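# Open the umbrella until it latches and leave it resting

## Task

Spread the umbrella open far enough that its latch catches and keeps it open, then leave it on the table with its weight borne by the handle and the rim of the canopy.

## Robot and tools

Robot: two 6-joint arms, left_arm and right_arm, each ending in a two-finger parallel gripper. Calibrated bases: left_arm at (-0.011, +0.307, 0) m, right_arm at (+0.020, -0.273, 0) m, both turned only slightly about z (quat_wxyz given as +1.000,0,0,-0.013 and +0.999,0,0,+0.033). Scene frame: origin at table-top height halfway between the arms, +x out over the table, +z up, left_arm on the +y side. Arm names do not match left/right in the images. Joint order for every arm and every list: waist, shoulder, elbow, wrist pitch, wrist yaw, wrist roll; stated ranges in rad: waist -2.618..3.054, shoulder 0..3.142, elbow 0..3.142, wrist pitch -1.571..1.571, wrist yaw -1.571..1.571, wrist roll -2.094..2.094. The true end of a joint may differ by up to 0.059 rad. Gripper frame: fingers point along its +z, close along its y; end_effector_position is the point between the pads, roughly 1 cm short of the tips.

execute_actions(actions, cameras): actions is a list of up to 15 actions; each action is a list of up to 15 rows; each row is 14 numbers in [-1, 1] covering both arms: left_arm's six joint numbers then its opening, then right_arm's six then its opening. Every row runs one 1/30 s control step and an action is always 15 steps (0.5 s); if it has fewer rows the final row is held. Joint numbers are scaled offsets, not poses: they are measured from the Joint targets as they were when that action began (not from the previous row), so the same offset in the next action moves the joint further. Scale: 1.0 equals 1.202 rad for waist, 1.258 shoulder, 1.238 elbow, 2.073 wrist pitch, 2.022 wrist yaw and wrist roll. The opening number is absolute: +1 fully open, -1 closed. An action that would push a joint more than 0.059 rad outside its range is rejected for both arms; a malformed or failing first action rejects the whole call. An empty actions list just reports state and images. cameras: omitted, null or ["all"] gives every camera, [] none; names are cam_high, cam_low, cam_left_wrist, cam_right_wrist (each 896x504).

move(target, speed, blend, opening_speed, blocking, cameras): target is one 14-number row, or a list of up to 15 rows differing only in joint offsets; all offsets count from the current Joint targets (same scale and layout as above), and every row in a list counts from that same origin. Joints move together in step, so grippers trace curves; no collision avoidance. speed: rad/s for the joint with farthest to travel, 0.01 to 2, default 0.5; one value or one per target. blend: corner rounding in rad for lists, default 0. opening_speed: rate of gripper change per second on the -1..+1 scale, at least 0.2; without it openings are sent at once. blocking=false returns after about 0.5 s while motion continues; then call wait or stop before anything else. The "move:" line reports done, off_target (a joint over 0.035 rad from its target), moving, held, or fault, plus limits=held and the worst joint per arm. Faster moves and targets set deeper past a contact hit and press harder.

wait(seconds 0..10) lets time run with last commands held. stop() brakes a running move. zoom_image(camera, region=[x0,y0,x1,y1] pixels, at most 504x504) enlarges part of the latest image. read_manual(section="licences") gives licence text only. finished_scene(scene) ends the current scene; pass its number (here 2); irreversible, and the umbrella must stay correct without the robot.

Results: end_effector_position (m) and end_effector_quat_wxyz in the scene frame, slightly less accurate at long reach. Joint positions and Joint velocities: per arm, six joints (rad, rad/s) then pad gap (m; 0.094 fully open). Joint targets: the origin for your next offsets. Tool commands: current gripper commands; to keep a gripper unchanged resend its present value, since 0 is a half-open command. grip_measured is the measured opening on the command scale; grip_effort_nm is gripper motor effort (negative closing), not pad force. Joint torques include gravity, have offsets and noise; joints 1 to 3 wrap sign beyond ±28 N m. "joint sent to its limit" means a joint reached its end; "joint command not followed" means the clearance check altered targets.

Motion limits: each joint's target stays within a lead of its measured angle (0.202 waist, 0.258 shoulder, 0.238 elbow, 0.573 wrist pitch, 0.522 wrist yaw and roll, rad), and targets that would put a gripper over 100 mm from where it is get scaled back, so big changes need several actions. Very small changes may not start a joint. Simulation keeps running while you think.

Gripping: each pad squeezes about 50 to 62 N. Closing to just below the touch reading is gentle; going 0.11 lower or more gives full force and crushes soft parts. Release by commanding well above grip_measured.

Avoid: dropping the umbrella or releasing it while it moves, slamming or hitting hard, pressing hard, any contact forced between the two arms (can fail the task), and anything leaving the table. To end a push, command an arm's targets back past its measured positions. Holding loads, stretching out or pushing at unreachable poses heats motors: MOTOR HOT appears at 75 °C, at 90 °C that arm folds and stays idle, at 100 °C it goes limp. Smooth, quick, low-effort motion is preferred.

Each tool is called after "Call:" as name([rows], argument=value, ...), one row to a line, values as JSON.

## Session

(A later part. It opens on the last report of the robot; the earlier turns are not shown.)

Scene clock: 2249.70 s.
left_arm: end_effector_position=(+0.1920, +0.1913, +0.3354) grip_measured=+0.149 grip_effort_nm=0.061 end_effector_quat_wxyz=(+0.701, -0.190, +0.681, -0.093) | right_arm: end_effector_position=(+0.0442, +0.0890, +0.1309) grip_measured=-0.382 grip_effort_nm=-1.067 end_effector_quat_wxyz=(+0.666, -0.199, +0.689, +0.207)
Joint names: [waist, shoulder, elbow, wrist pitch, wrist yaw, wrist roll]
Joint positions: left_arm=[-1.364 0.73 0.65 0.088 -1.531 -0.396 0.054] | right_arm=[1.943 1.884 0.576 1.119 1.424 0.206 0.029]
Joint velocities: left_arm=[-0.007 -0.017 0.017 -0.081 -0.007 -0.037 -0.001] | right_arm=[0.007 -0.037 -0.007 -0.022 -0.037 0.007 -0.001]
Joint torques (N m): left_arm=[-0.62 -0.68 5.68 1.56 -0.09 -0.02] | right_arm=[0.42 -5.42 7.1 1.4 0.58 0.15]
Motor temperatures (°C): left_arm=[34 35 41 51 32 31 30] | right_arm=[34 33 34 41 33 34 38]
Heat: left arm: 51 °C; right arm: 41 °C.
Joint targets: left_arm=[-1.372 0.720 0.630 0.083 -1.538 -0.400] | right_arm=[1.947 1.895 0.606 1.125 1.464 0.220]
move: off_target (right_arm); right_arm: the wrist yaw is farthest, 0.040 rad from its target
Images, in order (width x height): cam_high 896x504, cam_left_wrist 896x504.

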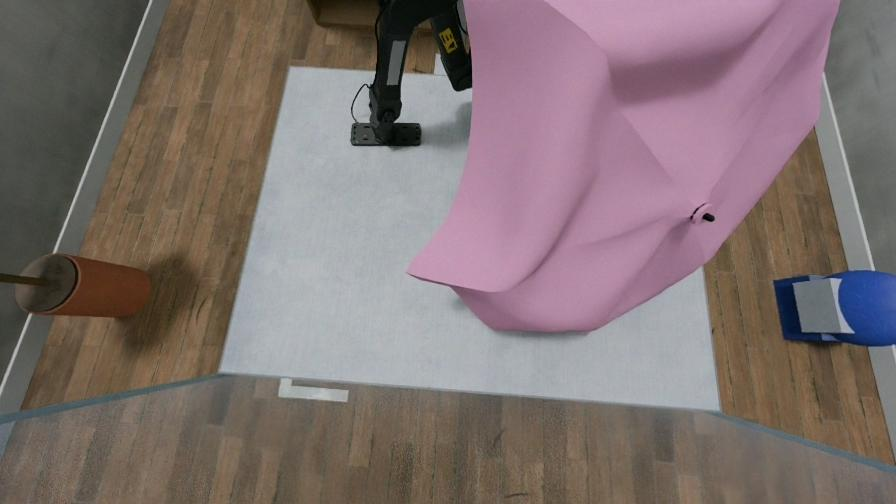

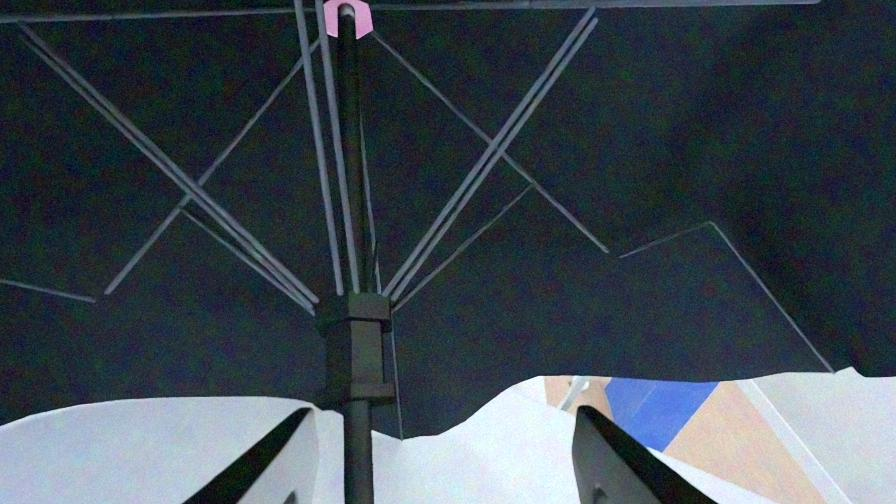

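Call:
zoom_image(camera="cam_left_wrist", region=[240, 260, 480, 500])

Call:
zoom_image(camera="cam_left_wrist", region=[240, 0, 480, 240])

Scaled by 2.100 from the camera's 896x504 image, which has a finer 1280x720 frame.

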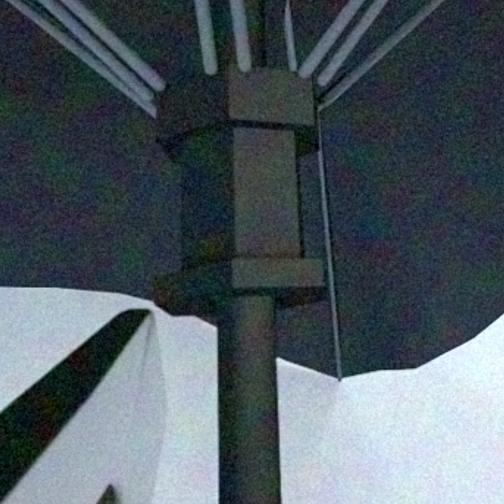

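Scaled by 2.100 from the camera's 896x504 image, which has a finer 1280x720 frame.

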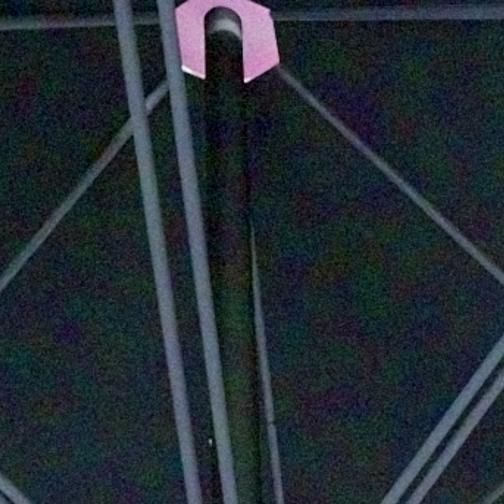

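Call:
move(target=[0.1506,0.0382,-0.0517,0.0502,0.0124,-0.0015,0.15,0,0,0,0,0,0,-0.6], speed=0.3, cameras=["cam_left_wrist"])

Scene clock: 2299.73 s.
left_arm: end_effector_position=(+0.2124, +0.2158, +0.3171) grip_measured=+0.149 grip_effort_nm=0.056 end_effector_quat_wxyz=(+0.706, -0.244, +0.664, -0.039) | right_arm: end_effector_position=(+0.0442, +0.0890, +0.1309) grip_measured=-0.382 grip_effort_nm=-1.057 end_effector_quat_wxyz=(+0.666, -0.199, +0.689, +0.207)
Joint names: [waist, shoulder, elbow, wrist pitch, wrist yaw, wrist roll]
Joint positions: left_arm=[-1.197 0.768 0.585 0.192 -1.519 -0.399 0.054] | right_arm=[1.943 1.884 0.576 1.119 1.424 0.206 0.029]
Joint velocities: left_arm=[0.007 -0.012 -0.002 0.037 0.037 -0.066 0] | right_arm=[-0.007 0.027 -0.012 -0.051 0.037 -0.022 0.001]
Joint torques (N m): left_arm=[0.54 -0.21 5.83 1.58 0.03 0.01] | right_arm=[0.36 -5.42 7.1 1.4 0.58 0.16]
Motor temperatures (°C): left_arm=[34 35 41 46 32 31 30] | right_arm=[34 33 34 41 34 34 38]
Heat: left arm: 46 °C; right arm: 41 °C.
Joint targets: left_arm=[-1.191 0.768 0.566 0.187 -1.513 -0.403] | right_arm=[1.947 1.895 0.606 1.125 1.464 0.220]
move: off_target (right_arm); right_arm: the wrist yaw is farthest, 0.040 rad from its target
Images, in order (width x height): cam_left_wrist 896x504.

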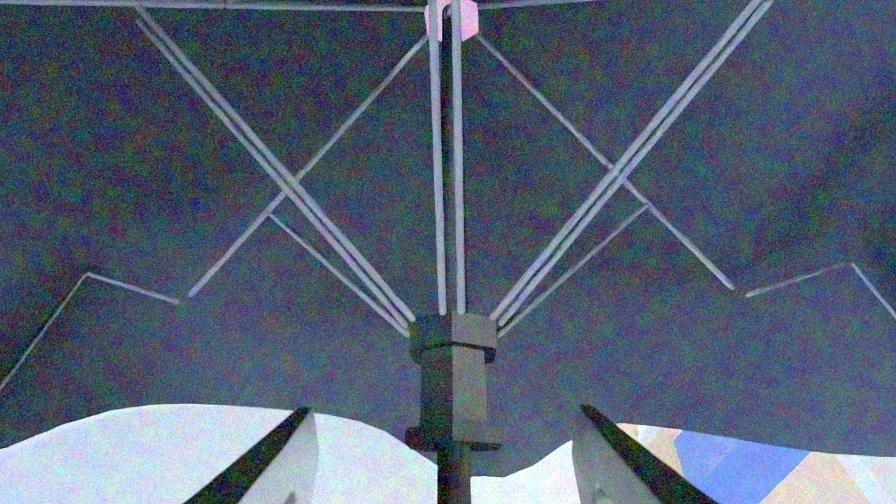

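Call:
zoom_image(camera="cam_left_wrist", region=[380, 290, 540, 504])

Call:
zoom_image(camera="cam_left_wrist", region=[380, 0, 540, 160])

Scaled by 2.355 from the camera's 896x504 image, which has a finer 1280x720 frame.

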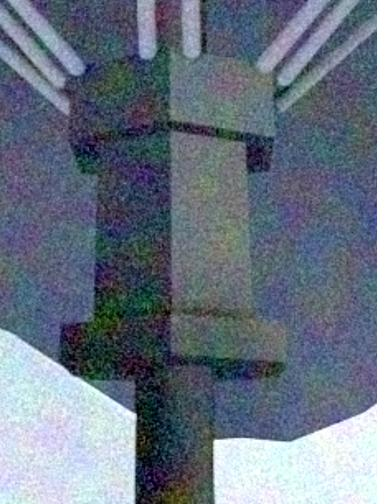

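Scaled by 3.150 from the camera's 896x504 image, which has a finer 1280x720 frame.

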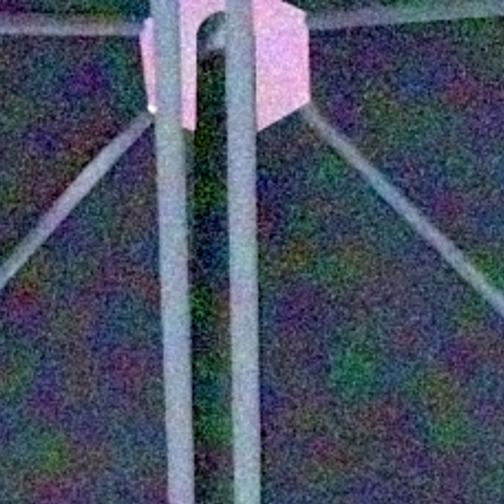

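Call:
move(target=[-0.0075,0.1383,-0.1373,0.163,-0.0012,0.0015,0.15,0,0,0,0,0,0,-0.6], speed=0.25, cameras=["cam_left_wrist"])

Scene clock: 2316.20 s.
left_arm: end_effector_position=(+0.2206, +0.1930, +0.2629) grip_measured=+0.149 grip_effort_nm=0.056 end_effector_quat_wxyz=(+0.706, -0.246, +0.663, -0.041) | right_arm: end_effector_position=(+0.0445, +0.0885, +0.1299) grip_measured=-0.382 grip_effort_nm=-1.053 end_effector_quat_wxyz=(+0.667, -0.200, +0.688, +0.204)
Joint names: [waist, shoulder, elbow, wrist pitch, wrist yaw, wrist roll]
Joint positions: left_arm=[-1.197 0.937 0.418 0.533 -1.519 -0.4 0.054] | right_arm=[1.943 1.886 0.576 1.114 1.427 0.207 0.029]
Joint velocities: left_arm=[-0.002 -0.002 -0.002 -0.022 0.007 0.037 -0.001] | right_arm=[-0.032 0.012 -0.012 0.007 0.037 -0.037 -0.001]
Joint torques (N m): left_arm=[-0.24 -0.73 5.45 1.55 0.01 0.04] | right_arm=[0.43 -5.55 7.06 1.45 0.54 0.13]
Motor temperatures (°C): left_arm=[34 35 41 46 32 31 30] | right_arm=[34 34 34 41 34 34 38]
Heat: left arm: 46 °C; right arm: 41 °C.
Joint targets: left_arm=[-1.200 0.942 0.396 0.525 -1.515 -0.400] | right_arm=[1.947 1.895 0.606 1.125 1.464 0.220]
move: off_target (right_arm); right_arm: the wrist yaw is farthest, 0.037 rad from its target
Images, in order (width x height): cam_left_wrist 896x504.

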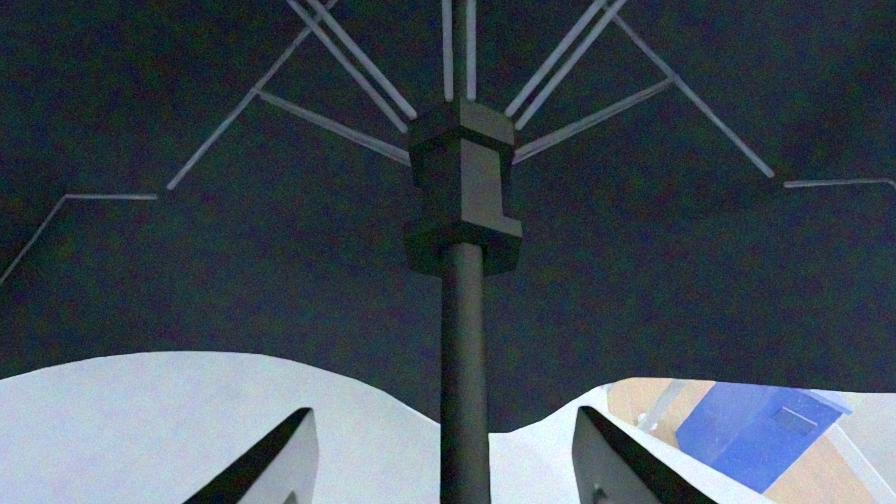

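Call:
move(target=[0,0,0,0,0,0,0.15,0,0.1351,-0.0097,0.088,0,0,-0.6], speed=0.12, cameras=["cam_left_wrist","cam_low"])

Scene clock: 2390.80 s.
left_arm: end_effector_position=(+0.2206, +0.1931, +0.2629) grip_measured=+0.149 grip_effort_nm=0.051 end_effector_quat_wxyz=(+0.706, -0.246, +0.663, -0.042) | right_arm: end_effector_position=(+0.0444, +0.0890, +0.0963) grip_measured=-0.382 grip_effort_nm=-1.067 end_effector_quat_wxyz=(+0.668, -0.196, +0.689, +0.202)
Joint names: [waist, shoulder, elbow, wrist pitch, wrist yaw, wrist roll]
Joint positions: left_arm=[-1.197 0.937 0.418 0.534 -1.519 -0.4 0.054] | right_arm=[1.943 2.05 0.576 1.275 1.437 0.213 0.029]
Joint velocities: left_arm=[-0.002 -0.002 -0.007 0.022 0.022 -0.051 0.001] | right_arm=[-0.002 -0.002 -0.002 -0.066 0.007 -0.007 0]
Joint torques (N m): left_arm=[-0.23 -0.76 5.46 1.53 0.01 0.04] | right_arm=[0.39 -5.59 5.14 1.63 0.44 0.09]
Motor temperatures (°C): left_arm=[34 35 41 44 32 31 30] | right_arm=[34 35 34 40 34 34 38]
Heat: left arm: 44 °C; right arm: 40 °C.
Joint targets: left_arm=[-1.200 0.942 0.396 0.525 -1.515 -0.400] | right_arm=[1.947 2.065 0.594 1.307 1.463 0.220]
move: done
Images, in order (width x height): cam_low 896x504, cam_left_wrist 896x504.

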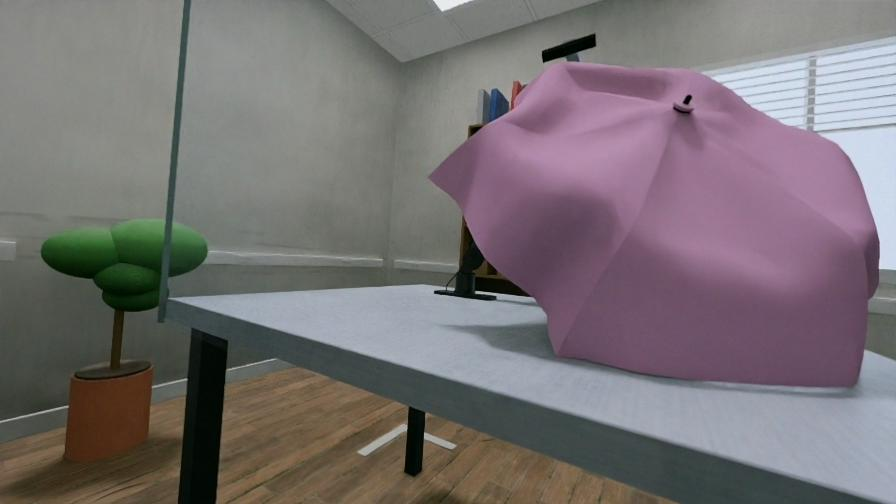

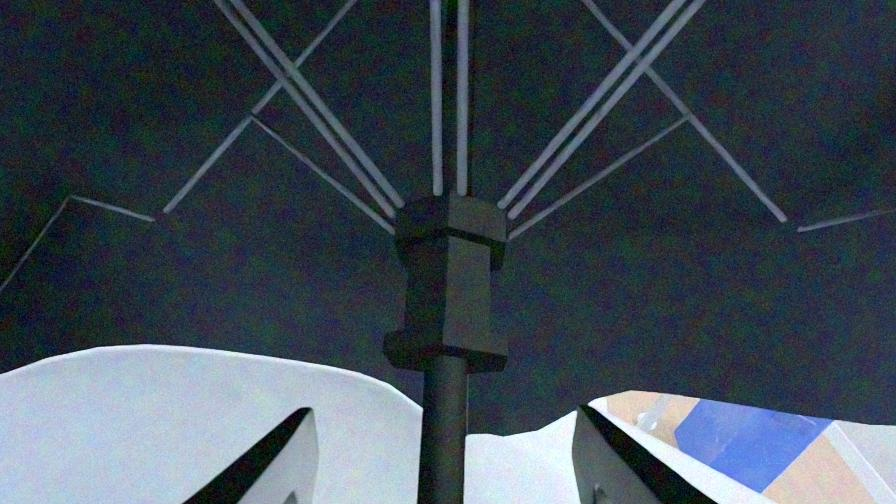

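Call:
zoom_image(camera="cam_left_wrist", region=[360, 344, 520, 504])

Call:
zoom_image(camera="cam_left_wrist", region=[360, 0, 520, 160])

Scaled by 3.150 from the camera's 896x504 image, which has a finer 1280x720 frame.

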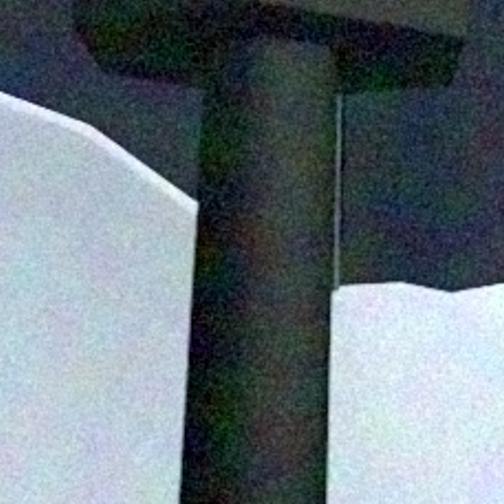

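Scaled by 3.150 from the camera's 896x504 image, which has a finer 1280x720 frame.

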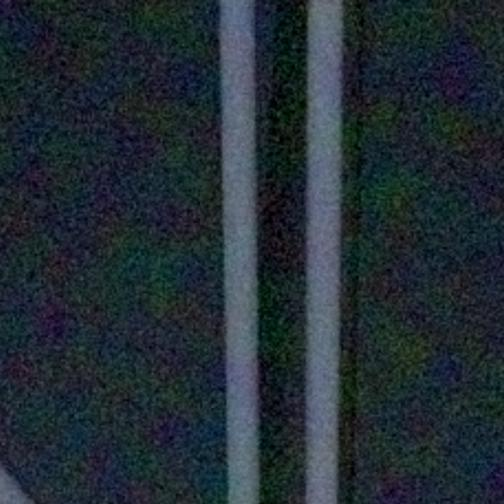

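Call:
move(target=[0.0033,0.0461,-0.0129,0.0289,-0.0089,0.0321,0.15,0,0,0,0,0,0,-0.6], speed=0.15, cameras=["cam_left_wrist"])

Scene clock: 2408.10 s.
left_arm: end_effector_position=(+0.2225, +0.1880, +0.2515) grip_measured=+0.149 grip_effort_nm=0.051 end_effector_quat_wxyz=(+0.707, -0.223, +0.671, -0.011) | right_arm: end_effector_position=(+0.0444, +0.0890, +0.0963) grip_measured=-0.382 grip_effort_nm=-1.057 end_effector_quat_wxyz=(+0.668, -0.196, +0.689, +0.202)
Joint names: [waist, shoulder, elbow, wrist pitch, wrist yaw, wrist roll]
Joint positions: left_arm=[-1.197 0.996 0.399 0.589 -1.526 -0.344 0.054] | right_arm=[1.943 2.05 0.576 1.275 1.437 0.213 0.029]
Joint velocities: left_arm=[-0.012 0.002 0.002 -0.051 0.022 0.007 0] | right_arm=[0.002 -0.012 0.017 0.037 0.066 -0.022 -0.001]
Joint torques (N m): left_arm=[0.1 -1.13 5.46 1.56 -0.12 0.14] | right_arm=[0.38 -5.63 5.18 1.64 0.43 0.08]
Motor temperatures (°C): left_arm=[34 34 41 44 32 31 30] | right_arm=[34 35 34 41 33 34 38]
Heat: left arm: 44 °C; right arm: 41 °C.
Joint targets: left_arm=[-1.196 1.000 0.380 0.585 -1.533 -0.335] | right_arm=[1.947 2.065 0.594 1.307 1.463 0.220]
move: done
Images, in order (width x height): cam_left_wrist 896x504.

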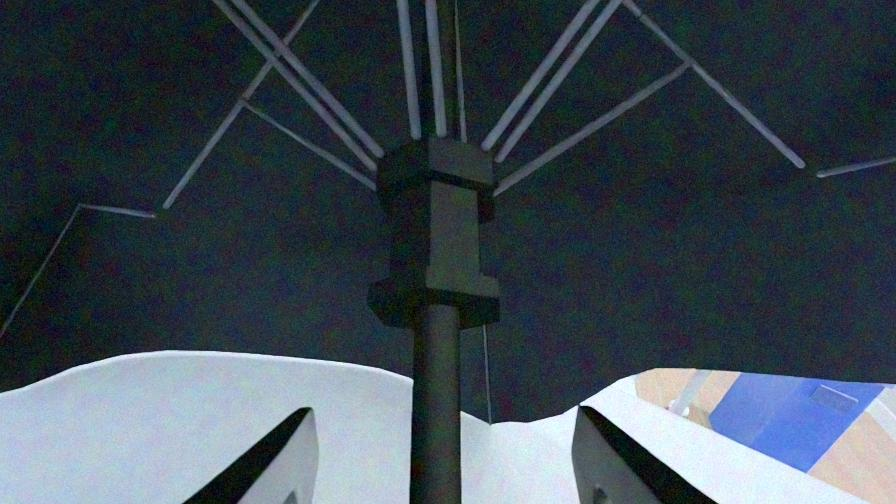

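Call:
move(target=[0.01,0,0,0,0,0,-0.638,0,0,0,0,0,0,-0.6], speed=0.1, opening_speed=1.0, cameras=["cam_left_wrist"])

Scene clock: 2424.10 s.
left_arm: end_effector_position=(+0.2231, +0.1892, +0.2516) grip_measured=-0.637 grip_effort_nm=-0.081 end_effector_quat_wxyz=(+0.707, -0.224, +0.671, -0.010) | right_arm: end_effector_position=(+0.0444, +0.0890, +0.0964) grip_measured=-0.382 grip_effort_nm=-1.072 end_effector_quat_wxyz=(+0.668, -0.195, +0.689, +0.202)
Joint names: [waist, shoulder, elbow, wrist pitch, wrist yaw, wrist roll]
Joint positions: left_arm=[-1.192 0.996 0.399 0.59 -1.527 -0.343 0.017] | right_arm=[1.943 2.05 0.576 1.276 1.437 0.213 0.029]
Joint velocities: left_arm=[0.002 -0.012 -0.002 0.022 0.007 0.022 -0.001] | right_arm=[-0.002 -0.012 -0.012 -0.007 -0.037 -0.007 0.001]
Joint torques (N m): left_arm=[0.7 -1.14 5.49 1.57 -0.1 0.13] | right_arm=[0.36 -5.67 5.11 1.64 0.44 0.09]
Motor temperatures (°C): left_arm=[34 34 41 43 32 31 30] | right_arm=[34 35 34 42 33 34 38]
Heat: left arm: 43 °C; right arm: 42 °C.
Joint targets: left_arm=[-1.184 1.000 0.380 0.585 -1.533 -0.335] | right_arm=[1.947 2.065 0.594 1.308 1.463 0.220]
move: done
Images, in order (width x height): cam_left_wrist 896x504.

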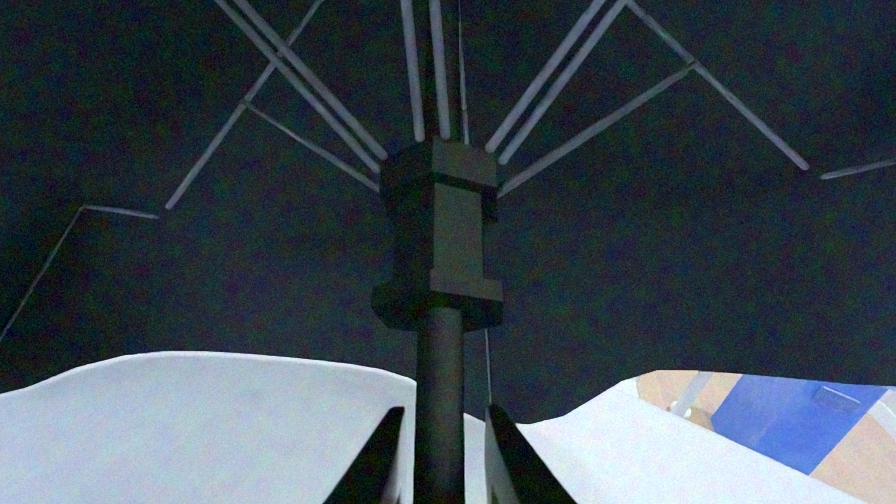

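Call:
execute_actions(actions=[], cameras=["cam_high","cam_left_wrist"])

Scene clock: 2438.57 s.
left_arm: end_effector_position=(+0.2231, +0.1893, +0.2516) grip_measured=-0.637 grip_effort_nm=-0.081 end_effector_quat_wxyz=(+0.707, -0.225, +0.671, -0.009) | right_arm: end_effector_position=(+0.0444, +0.0890, +0.0964) grip_measured=-0.382 grip_effort_nm=-1.057 end_effector_quat_wxyz=(+0.668, -0.195, +0.689, +0.202)
Joint names: [waist, shoulder, elbow, wrist pitch, wrist yaw, wrist roll]
Joint positions: left_arm=[-1.192 0.996 0.399 0.59 -1.527 -0.343 0.017] | right_arm=[1.943 2.05 0.576 1.276 1.437 0.213 0.029]
Joint velocities: left_arm=[0.007 -0.002 0.007 -0.037 -0.007 -0.037 0] | right_arm=[0.002 -0.007 -0.007 0.037 -0.007 -0.022 0]
Joint torques (N m): left_arm=[0.68 -1.14 5.49 1.57 -0.1 0.13] | right_arm=[0.39 -5.6 5.19 1.63 0.43 0.09]
Motor temperatures (°C): left_arm=[34 34 41 43 32 31 30] | right_arm=[34 35 34 42 33 34 38]
Heat: left arm: 43 °C; right arm: 42 °C.
Joint targets: left_arm=[-1.184 1.000 0.380 0.585 -1.533 -0.335] | right_arm=[1.947 2.065 0.594 1.307 1.463 0.220]
Tool commands: left_gripper/opening=-0.638 right_gripper/opening=-0.6
Images, in order (width x height): cam_high 896x504, cam_left_wrist 896x504.

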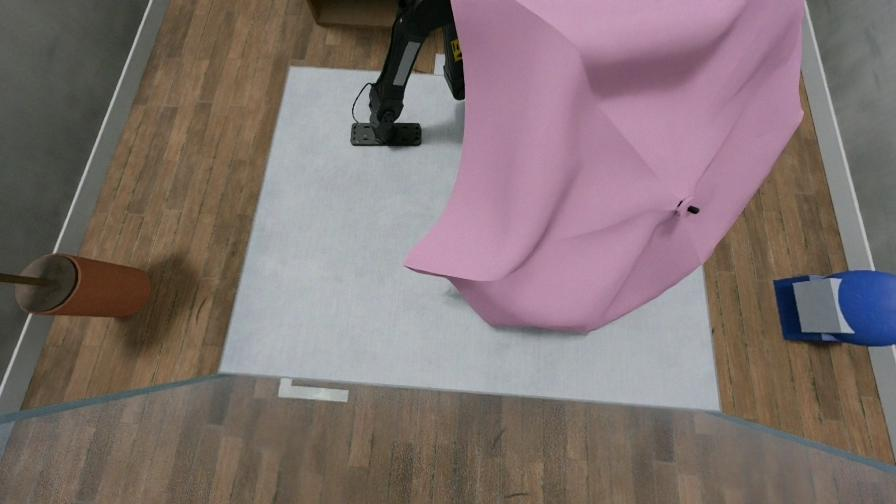

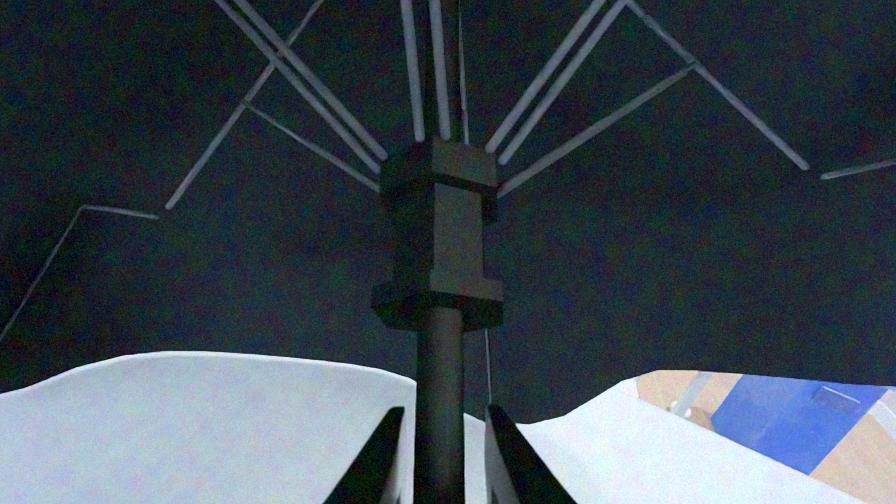

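Call:
move(target=[0.0602,0.0325,0.0515,-0.0071,-0.0049,0.0477,-0.638,0,0,0,0,0,0,-0.6], speed=0.15, cameras=["cam_left_wrist"])

Scene clock: 2440.97 s.
left_arm: end_effector_position=(+0.2327, +0.1992, +0.2538) grip_measured=-0.637 grip_effort_nm=-0.081 end_effector_quat_wxyz=(+0.705, -0.215, +0.674, +0.051) | right_arm: end_effector_position=(+0.0451, +0.0889, +0.0964) grip_measured=-0.382 grip_effort_nm=-1.057 end_effector_quat_wxyz=(+0.668, -0.195, +0.689, +0.201)
Joint names: [waist, shoulder, elbow, wrist pitch, wrist yaw, wrist roll]
Joint positions: left_arm=[-1.126 1.032 0.425 0.595 -1.533 -0.249 0.017] | right_arm=[1.941 2.05 0.576 1.276 1.437 0.213 0.029]
Joint velocities: left_arm=[-0.007 -0.007 -0.002 -0.066 -0.066 -0.007 0.001] | right_arm=[-0.012 -0.002 0.002 -0.007 0.022 -0.022 0]
Joint torques (N m): left_arm=[1.32 -1.01 8.44 1.36 -0.14 0.14] | right_arm=[0.55 -5.67 5.2 1.65 0.42 0.09]
Motor temperatures (°C): left_arm=[34 34 41 43 32 31 30] | right_arm=[34 35 34 42 33 34 38]
Heat: left arm: 43 °C; right arm: 42 °C.
Joint targets: left_arm=[-1.112 1.041 0.443 0.570 -1.543 -0.238] | right_arm=[1.947 2.065 0.594 1.307 1.463 0.220]
move: done
Images, in order (width x height): cam_left_wrist 896x504.

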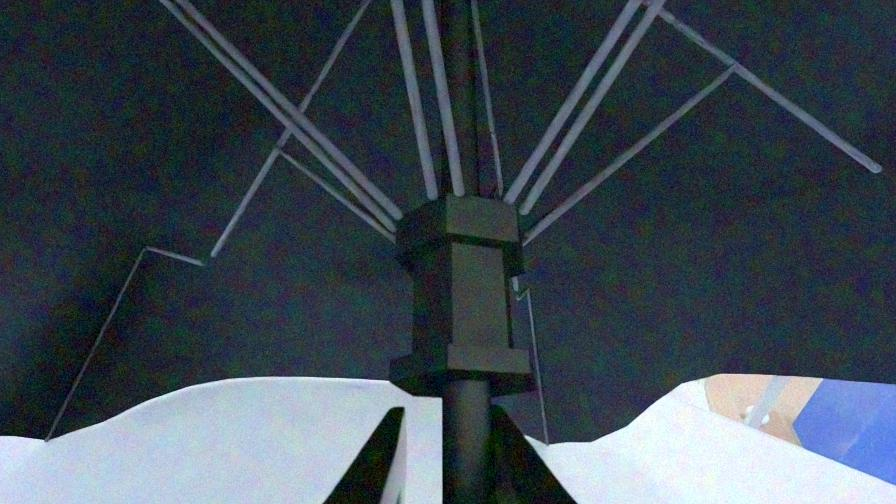

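Call:
move(target=[0.0061,0.0039,0.0321,-0.0086,-0.0005,0.0022,-0.638,0,0,0,0,0,0,-0.6], speed=0.15, cameras=["cam_left_wrist"])

Scene clock: 2447.37 s.
left_arm: end_effector_position=(+0.2347, +0.1985, +0.2576) grip_measured=-0.637 grip_effort_nm=-0.081 end_effector_quat_wxyz=(+0.704, -0.212, +0.675, +0.062) | right_arm: end_effector_position=(+0.0452, +0.0889, +0.0971) grip_measured=-0.382 grip_effort_nm=-1.067 end_effector_quat_wxyz=(+0.668, -0.192, +0.690, +0.204)
Joint names: [waist, shoulder, elbow, wrist pitch, wrist yaw, wrist roll]
Joint positions: left_arm=[-1.119 1.042 0.45 0.567 -1.538 -0.241 0.017] | right_arm=[1.941 2.05 0.576 1.284 1.438 0.213 0.029]
Joint velocities: left_arm=[-0.002 0.002 0.002 0.081 -0.125 0.007 0] | right_arm=[-0.002 -0.002 -0.012 -0.066 0.022 0.051 0]
Joint torques (N m): left_arm=[1.32 -1.46 9.73 1.47 -0.11 0.12] | right_arm=[0.58 -5.65 5.16 1.56 0.41 0.08]
Motor temperatures (°C): left_arm=[34 34 41 43 32 31 30] | right_arm=[34 35 34 42 33 34 38]
Heat: left arm: 43 °C; right arm: 42 °C.
Joint targets: left_arm=[-1.104 1.046 0.483 0.552 -1.544 -0.234] | right_arm=[1.947 2.065 0.594 1.307 1.464 0.220]
move: done
Images, in order (width x height): cam_left_wrist 896x504.

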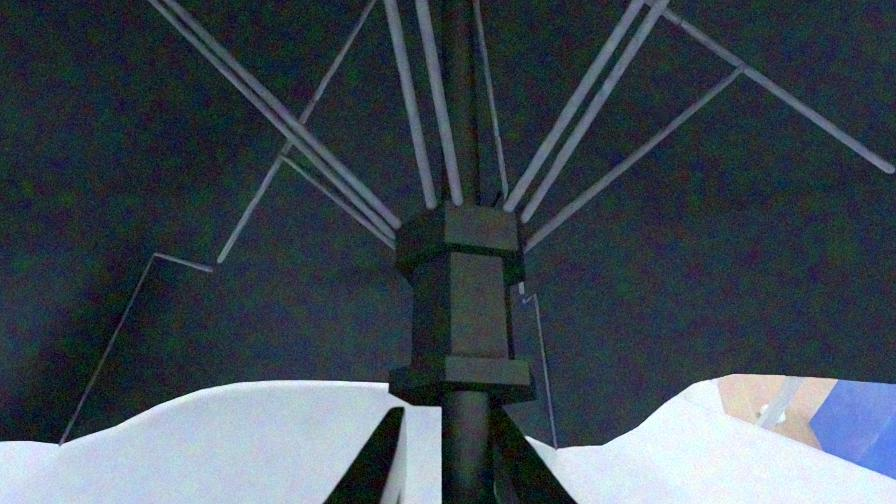

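Call:
zoom_image(camera="cam_left_wrist", region=[340, 330, 600, 504])

Scaled by 1.938 from the camera's 896x504 image, which has a finer 1280x720 frame.

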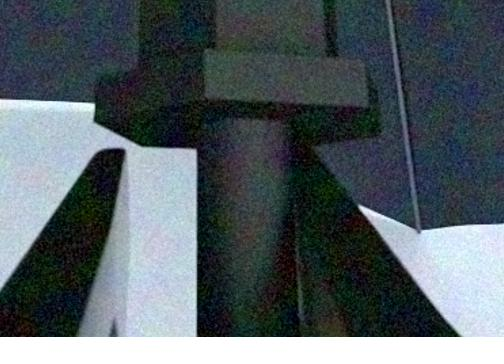

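Call:
move(target=[0.0567,-0.0032,0.0677,0.0271,-0.0119,0.0224,-0.638,0.0264,0.0211,-0.0161,-0.0299,-0.009,0,-0.6], speed=0.1, cameras=["cam_left_wrist"])

Scene clock: 2472.27 s.
left_arm: end_effector_position=(+0.2422, +0.2060, +0.2813) grip_measured=-0.637 grip_effort_nm=-0.081 end_effector_quat_wxyz=(+0.705, -0.240, +0.664, +0.068) | right_arm: end_effector_position=(+0.0431, +0.0882, +0.0941) grip_measured=-0.382 grip_effort_nm=-1.057 end_effector_quat_wxyz=(+0.669, -0.198, +0.688, +0.200)
Joint names: [waist, shoulder, elbow, wrist pitch, wrist yaw, wrist roll]
Joint positions: left_arm=[-1.07 1.042 0.522 0.578 -1.538 -0.193 0.017] | right_arm=[1.948 2.061 0.576 1.284 1.443 0.209 0.029]
Joint velocities: left_arm=[0.007 0.012 0.002 -0.007 -0.051 -0.007 0] | right_arm=[-0.017 0.002 -0.007 0.066 0.022 0.007 0]
Joint torques (N m): left_arm=[2.92 -1.84 10.81 1.91 -0.29 0.07] | right_arm=[3 -4.51 3.29 1 0.15 0.13]
Motor temperatures (°C): left_arm=[34 34 44 42 32 31 30] | right_arm=[34 35 34 42 33 34 38]
Heat: left arm: 44 °C; right arm: 42 °C.
Joint targets: left_arm=[-1.036 1.042 0.567 0.608 -1.568 -0.189] | right_arm=[1.978 2.091 0.574 1.245 1.445 0.220]
move: off_target (left_arm, right_arm); left_arm: the elbow is farthest, 0.045 rad from its target; right_arm: the wrist pitch is farthest, 0.039 rad from its target
Images, in order (width x height): cam_left_wrist 896x504.

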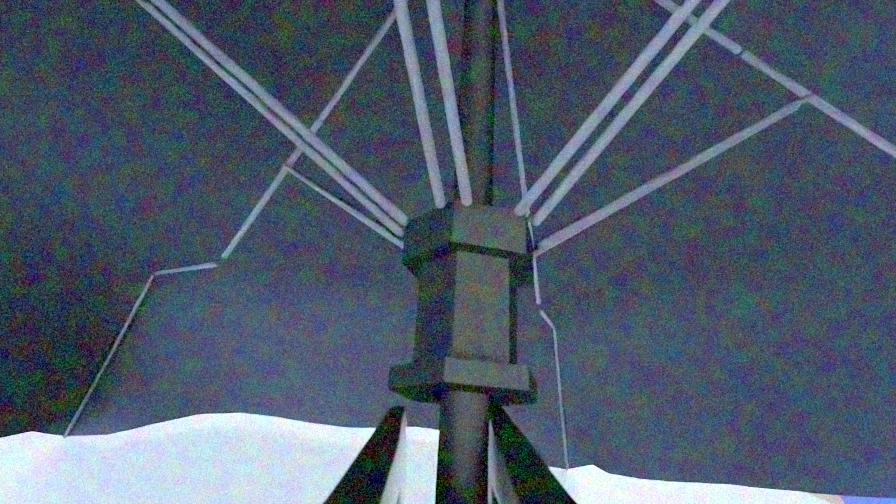

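Call:
zoom_image(camera="cam_left_wrist", region=[340, 0, 640, 504])

Call:
zoom_image(camera="cam_left_wrist", region=[340, 330, 600, 504])

Scaled by 1.000.

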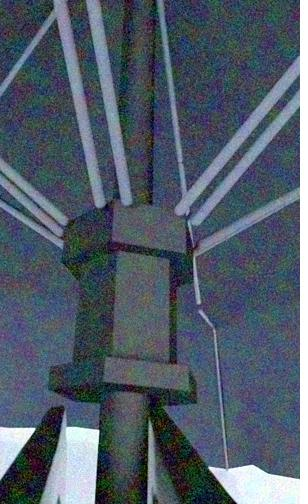

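Scaled by 1.938 from the camera's 896x504 image, which has a finer 1280x720 frame.

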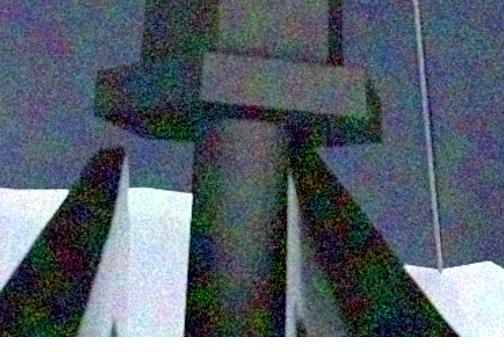

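Call:
execute_actions(actions=[])

Scene clock: 2488.60 s.
left_arm: end_effector_position=(+0.2422, +0.2060, +0.2813) grip_measured=-0.637 grip_effort_nm=-0.085 end_effector_quat_wxyz=(+0.705, -0.240, +0.664, +0.068) | right_arm: end_effector_position=(+0.0431, +0.0882, +0.0941) grip_measured=-0.382 grip_effort_nm=-1.062 end_effector_quat_wxyz=(+0.669, -0.198, +0.688, +0.200)
Joint names: [waist, shoulder, elbow, wrist pitch, wrist yaw, wrist roll]
Joint positions: left_arm=[-1.07 1.042 0.522 0.579 -1.538 -0.193 0.017] | right_arm=[1.948 2.061 0.576 1.284 1.443 0.209 0.029]
Joint velocities: left_arm=[-0.007 -0.012 -0.007 -0.022 0.022 0.007 0] | right_arm=[-0.012 0.002 -0.012 -0.081 -0.037 -0.066 0]
Joint torques (N m): left_arm=[2.92 -1.83 10.82 1.91 -0.29 0.09] | right_arm=[3.03 -4.46 3.33 0.99 0.16 0.13]
Motor temperatures (°C): left_arm=[34 34 43 43 32 31 30] | right_arm=[34 35 34 41 33 34 38]
Heat: left arm: 43 °C; right arm: 41 °C.
Joint targets: left_arm=[-1.036 1.042 0.567 0.609 -1.568 -0.189] | right_arm=[1.978 2.091 0.574 1.245 1.445 0.220]
Tool commands: left_gripper/opening=-0.638 right_gripper/opening=-0.6

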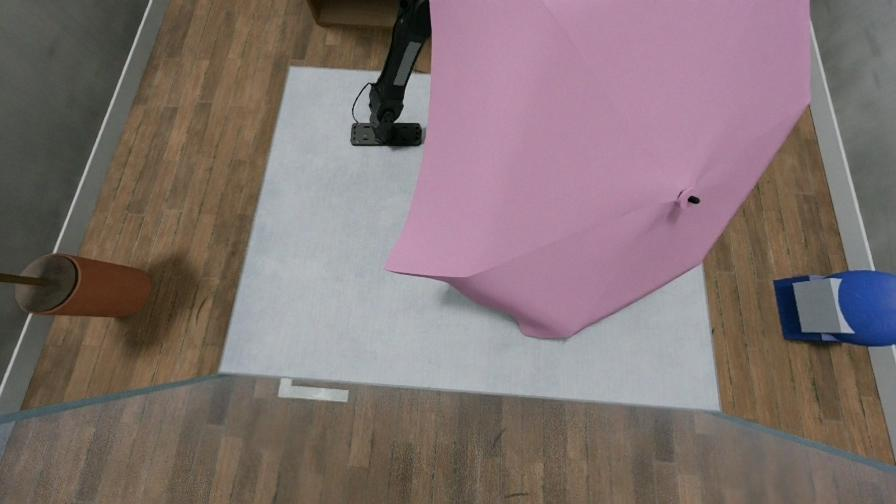

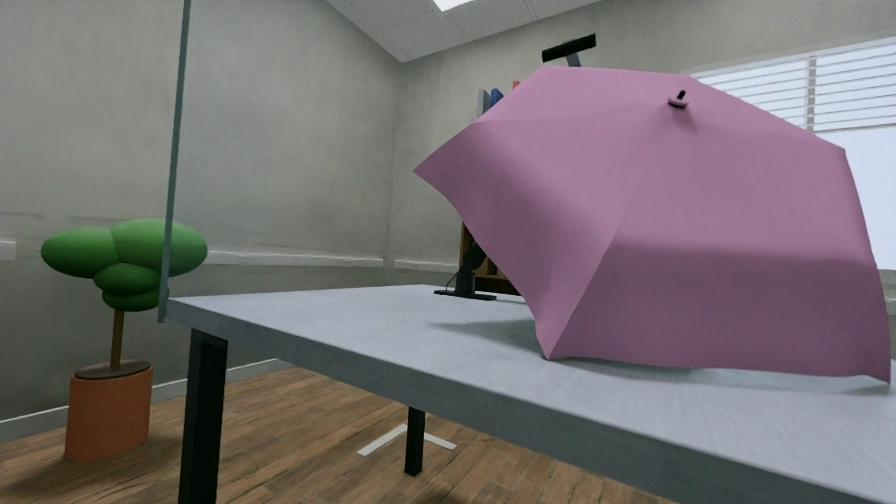

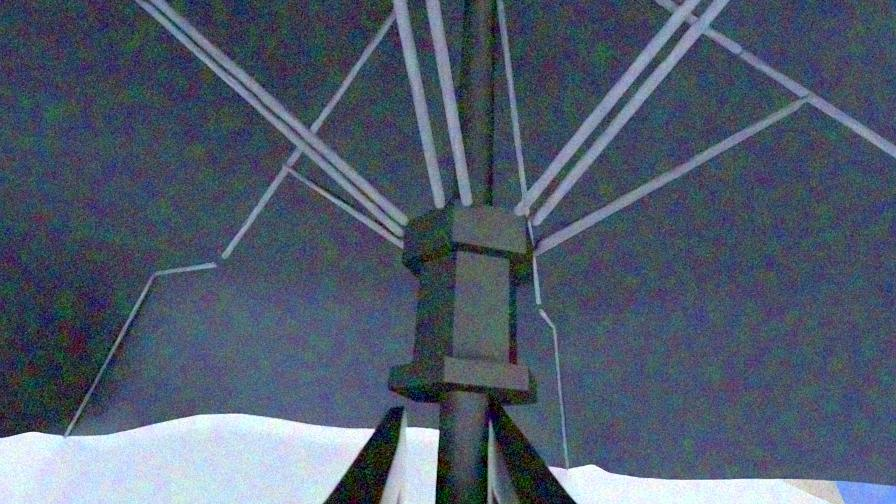

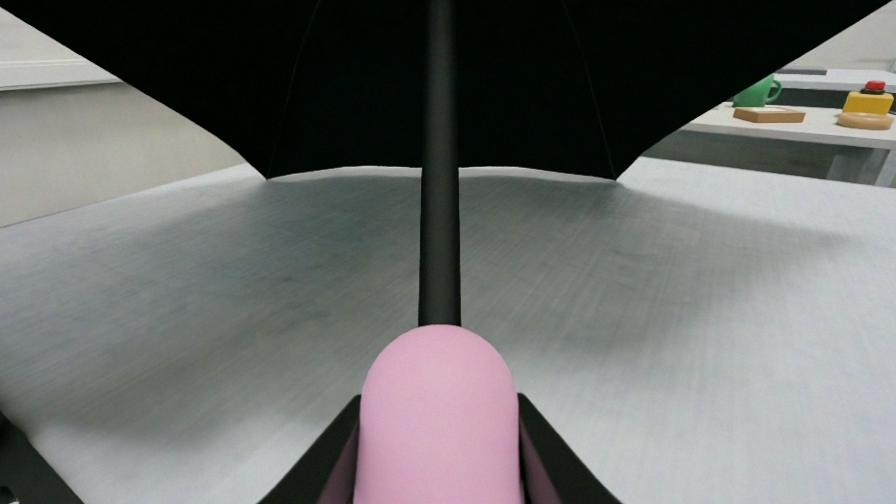

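Call:
move(target=[0.0510,-0.0077,0.0947,-0.0052,0,0.0653,-0.638,0.0175,0.0141,-0.0107,-0.02,-0.0059,0,-0.6], speed=0.1)

Scene clock: 2518.57 s.
left_arm: end_effector_position=(+0.2497, +0.2142, +0.3029) grip_measured=-0.637 grip_effort_nm=-0.076 end_effector_quat_wxyz=(+0.697, -0.221, +0.671, +0.124) | right_arm: end_effector_position=(+0.0408, +0.0880, +0.0932) grip_measured=-0.382 grip_effort_nm=-1.062 end_effector_quat_wxyz=(+0.669, -0.201, +0.687, +0.200)
Joint names: [waist, shoulder, elbow, wrist pitch, wrist yaw, wrist roll]
Joint positions: left_arm=[-1.019 1.047 0.604 0.529 -1.539 -0.056 0.017] | right_arm=[1.955 2.064 0.576 1.284 1.444 0.209 0.029]
Joint velocities: left_arm=[-0.017 -0.022 0.027 0.051 0.066 0.051 0] | right_arm=[0.012 -0.007 -0.002 0.022 0.007 -0.007 0]
Joint torques (N m): left_arm=[3.88 -3.07 13.85 2.31 -0.27 0.04] | right_arm=[4.42 -3.47 2.19 0.61 0.03 0.11]
Motor temperatures (°C): left_arm=[34 34 43 44 32 31 30] | right_arm=[34 35 34 39 33 34 38]
Heat: left arm: 44 °C; right arm: 39 °C.
Joint targets: left_arm=[-0.975 1.032 0.684 0.598 -1.568 -0.057] | right_arm=[1.999 2.109 0.560 1.204 1.433 0.220]
move: off_target (left_arm, right_arm); left_arm: the elbow is farthest, 0.080 rad from its target; right_arm: the wrist pitch is farthest, 0.080 rad from its target

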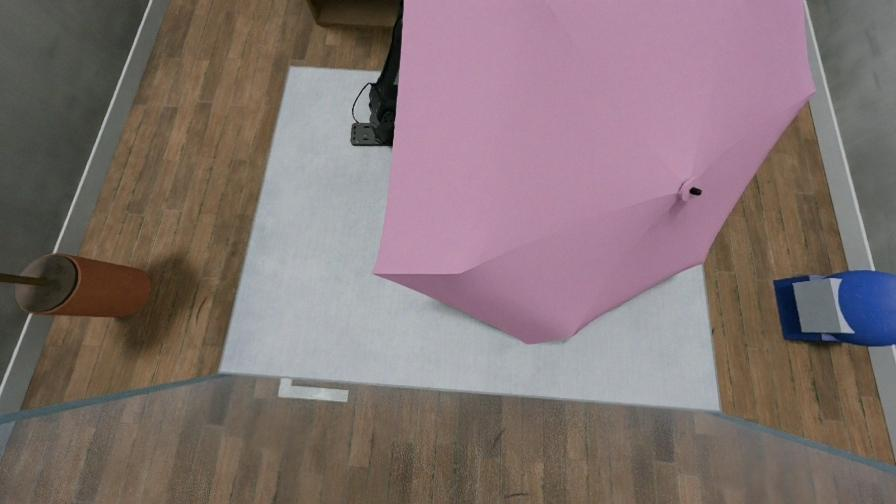

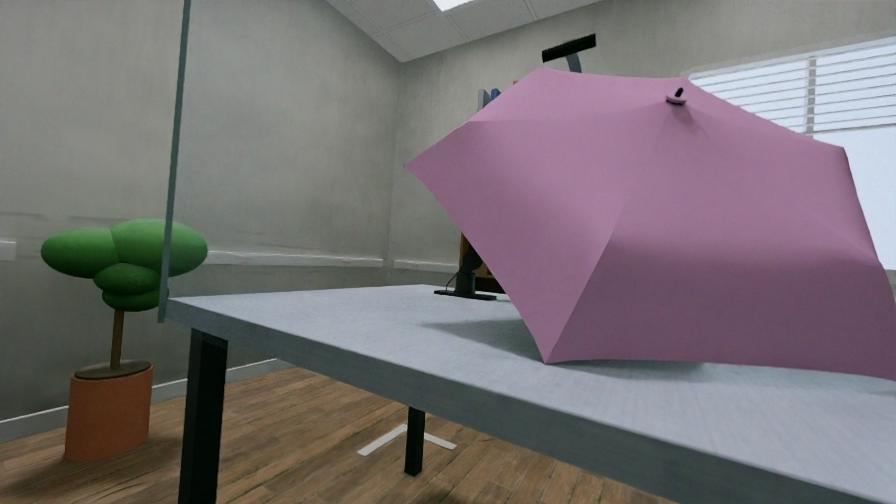

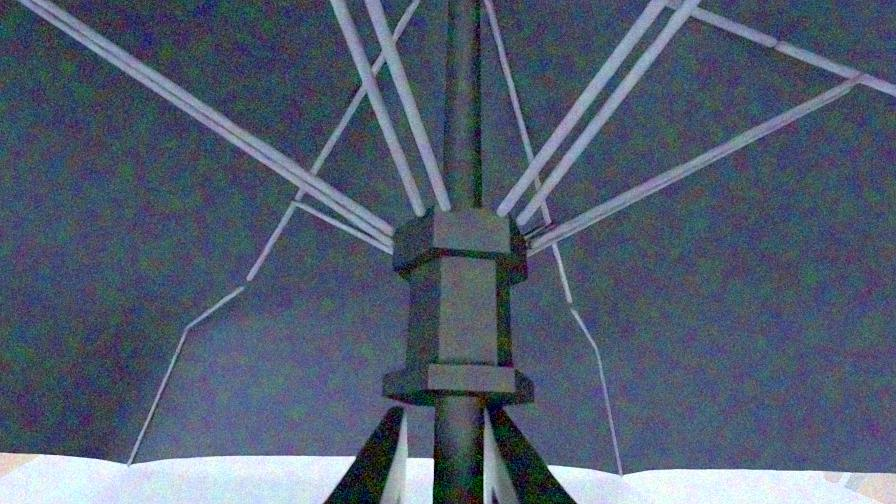

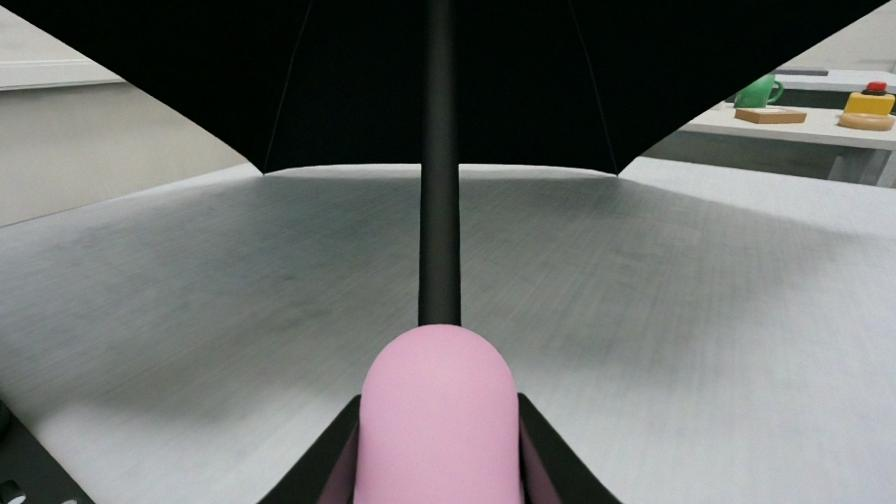

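Call:
zoom_image(camera="cam_left_wrist", region=[300, 0, 640, 250])

Call:
zoom_image(camera="cam_left_wrist", region=[340, 200, 600, 504])

Scaled by 1.482 from the camera's 896x504 image, which has a finer 1280x720 frame.

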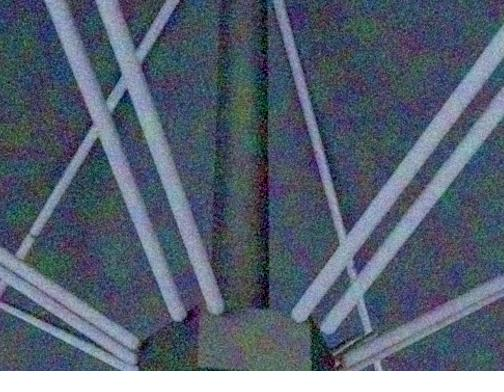

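Scaled by 1.658 from the camera's 896x504 image, which has a finer 1280x720 frame.

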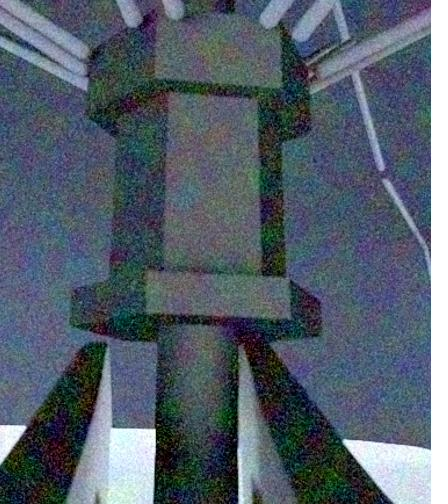

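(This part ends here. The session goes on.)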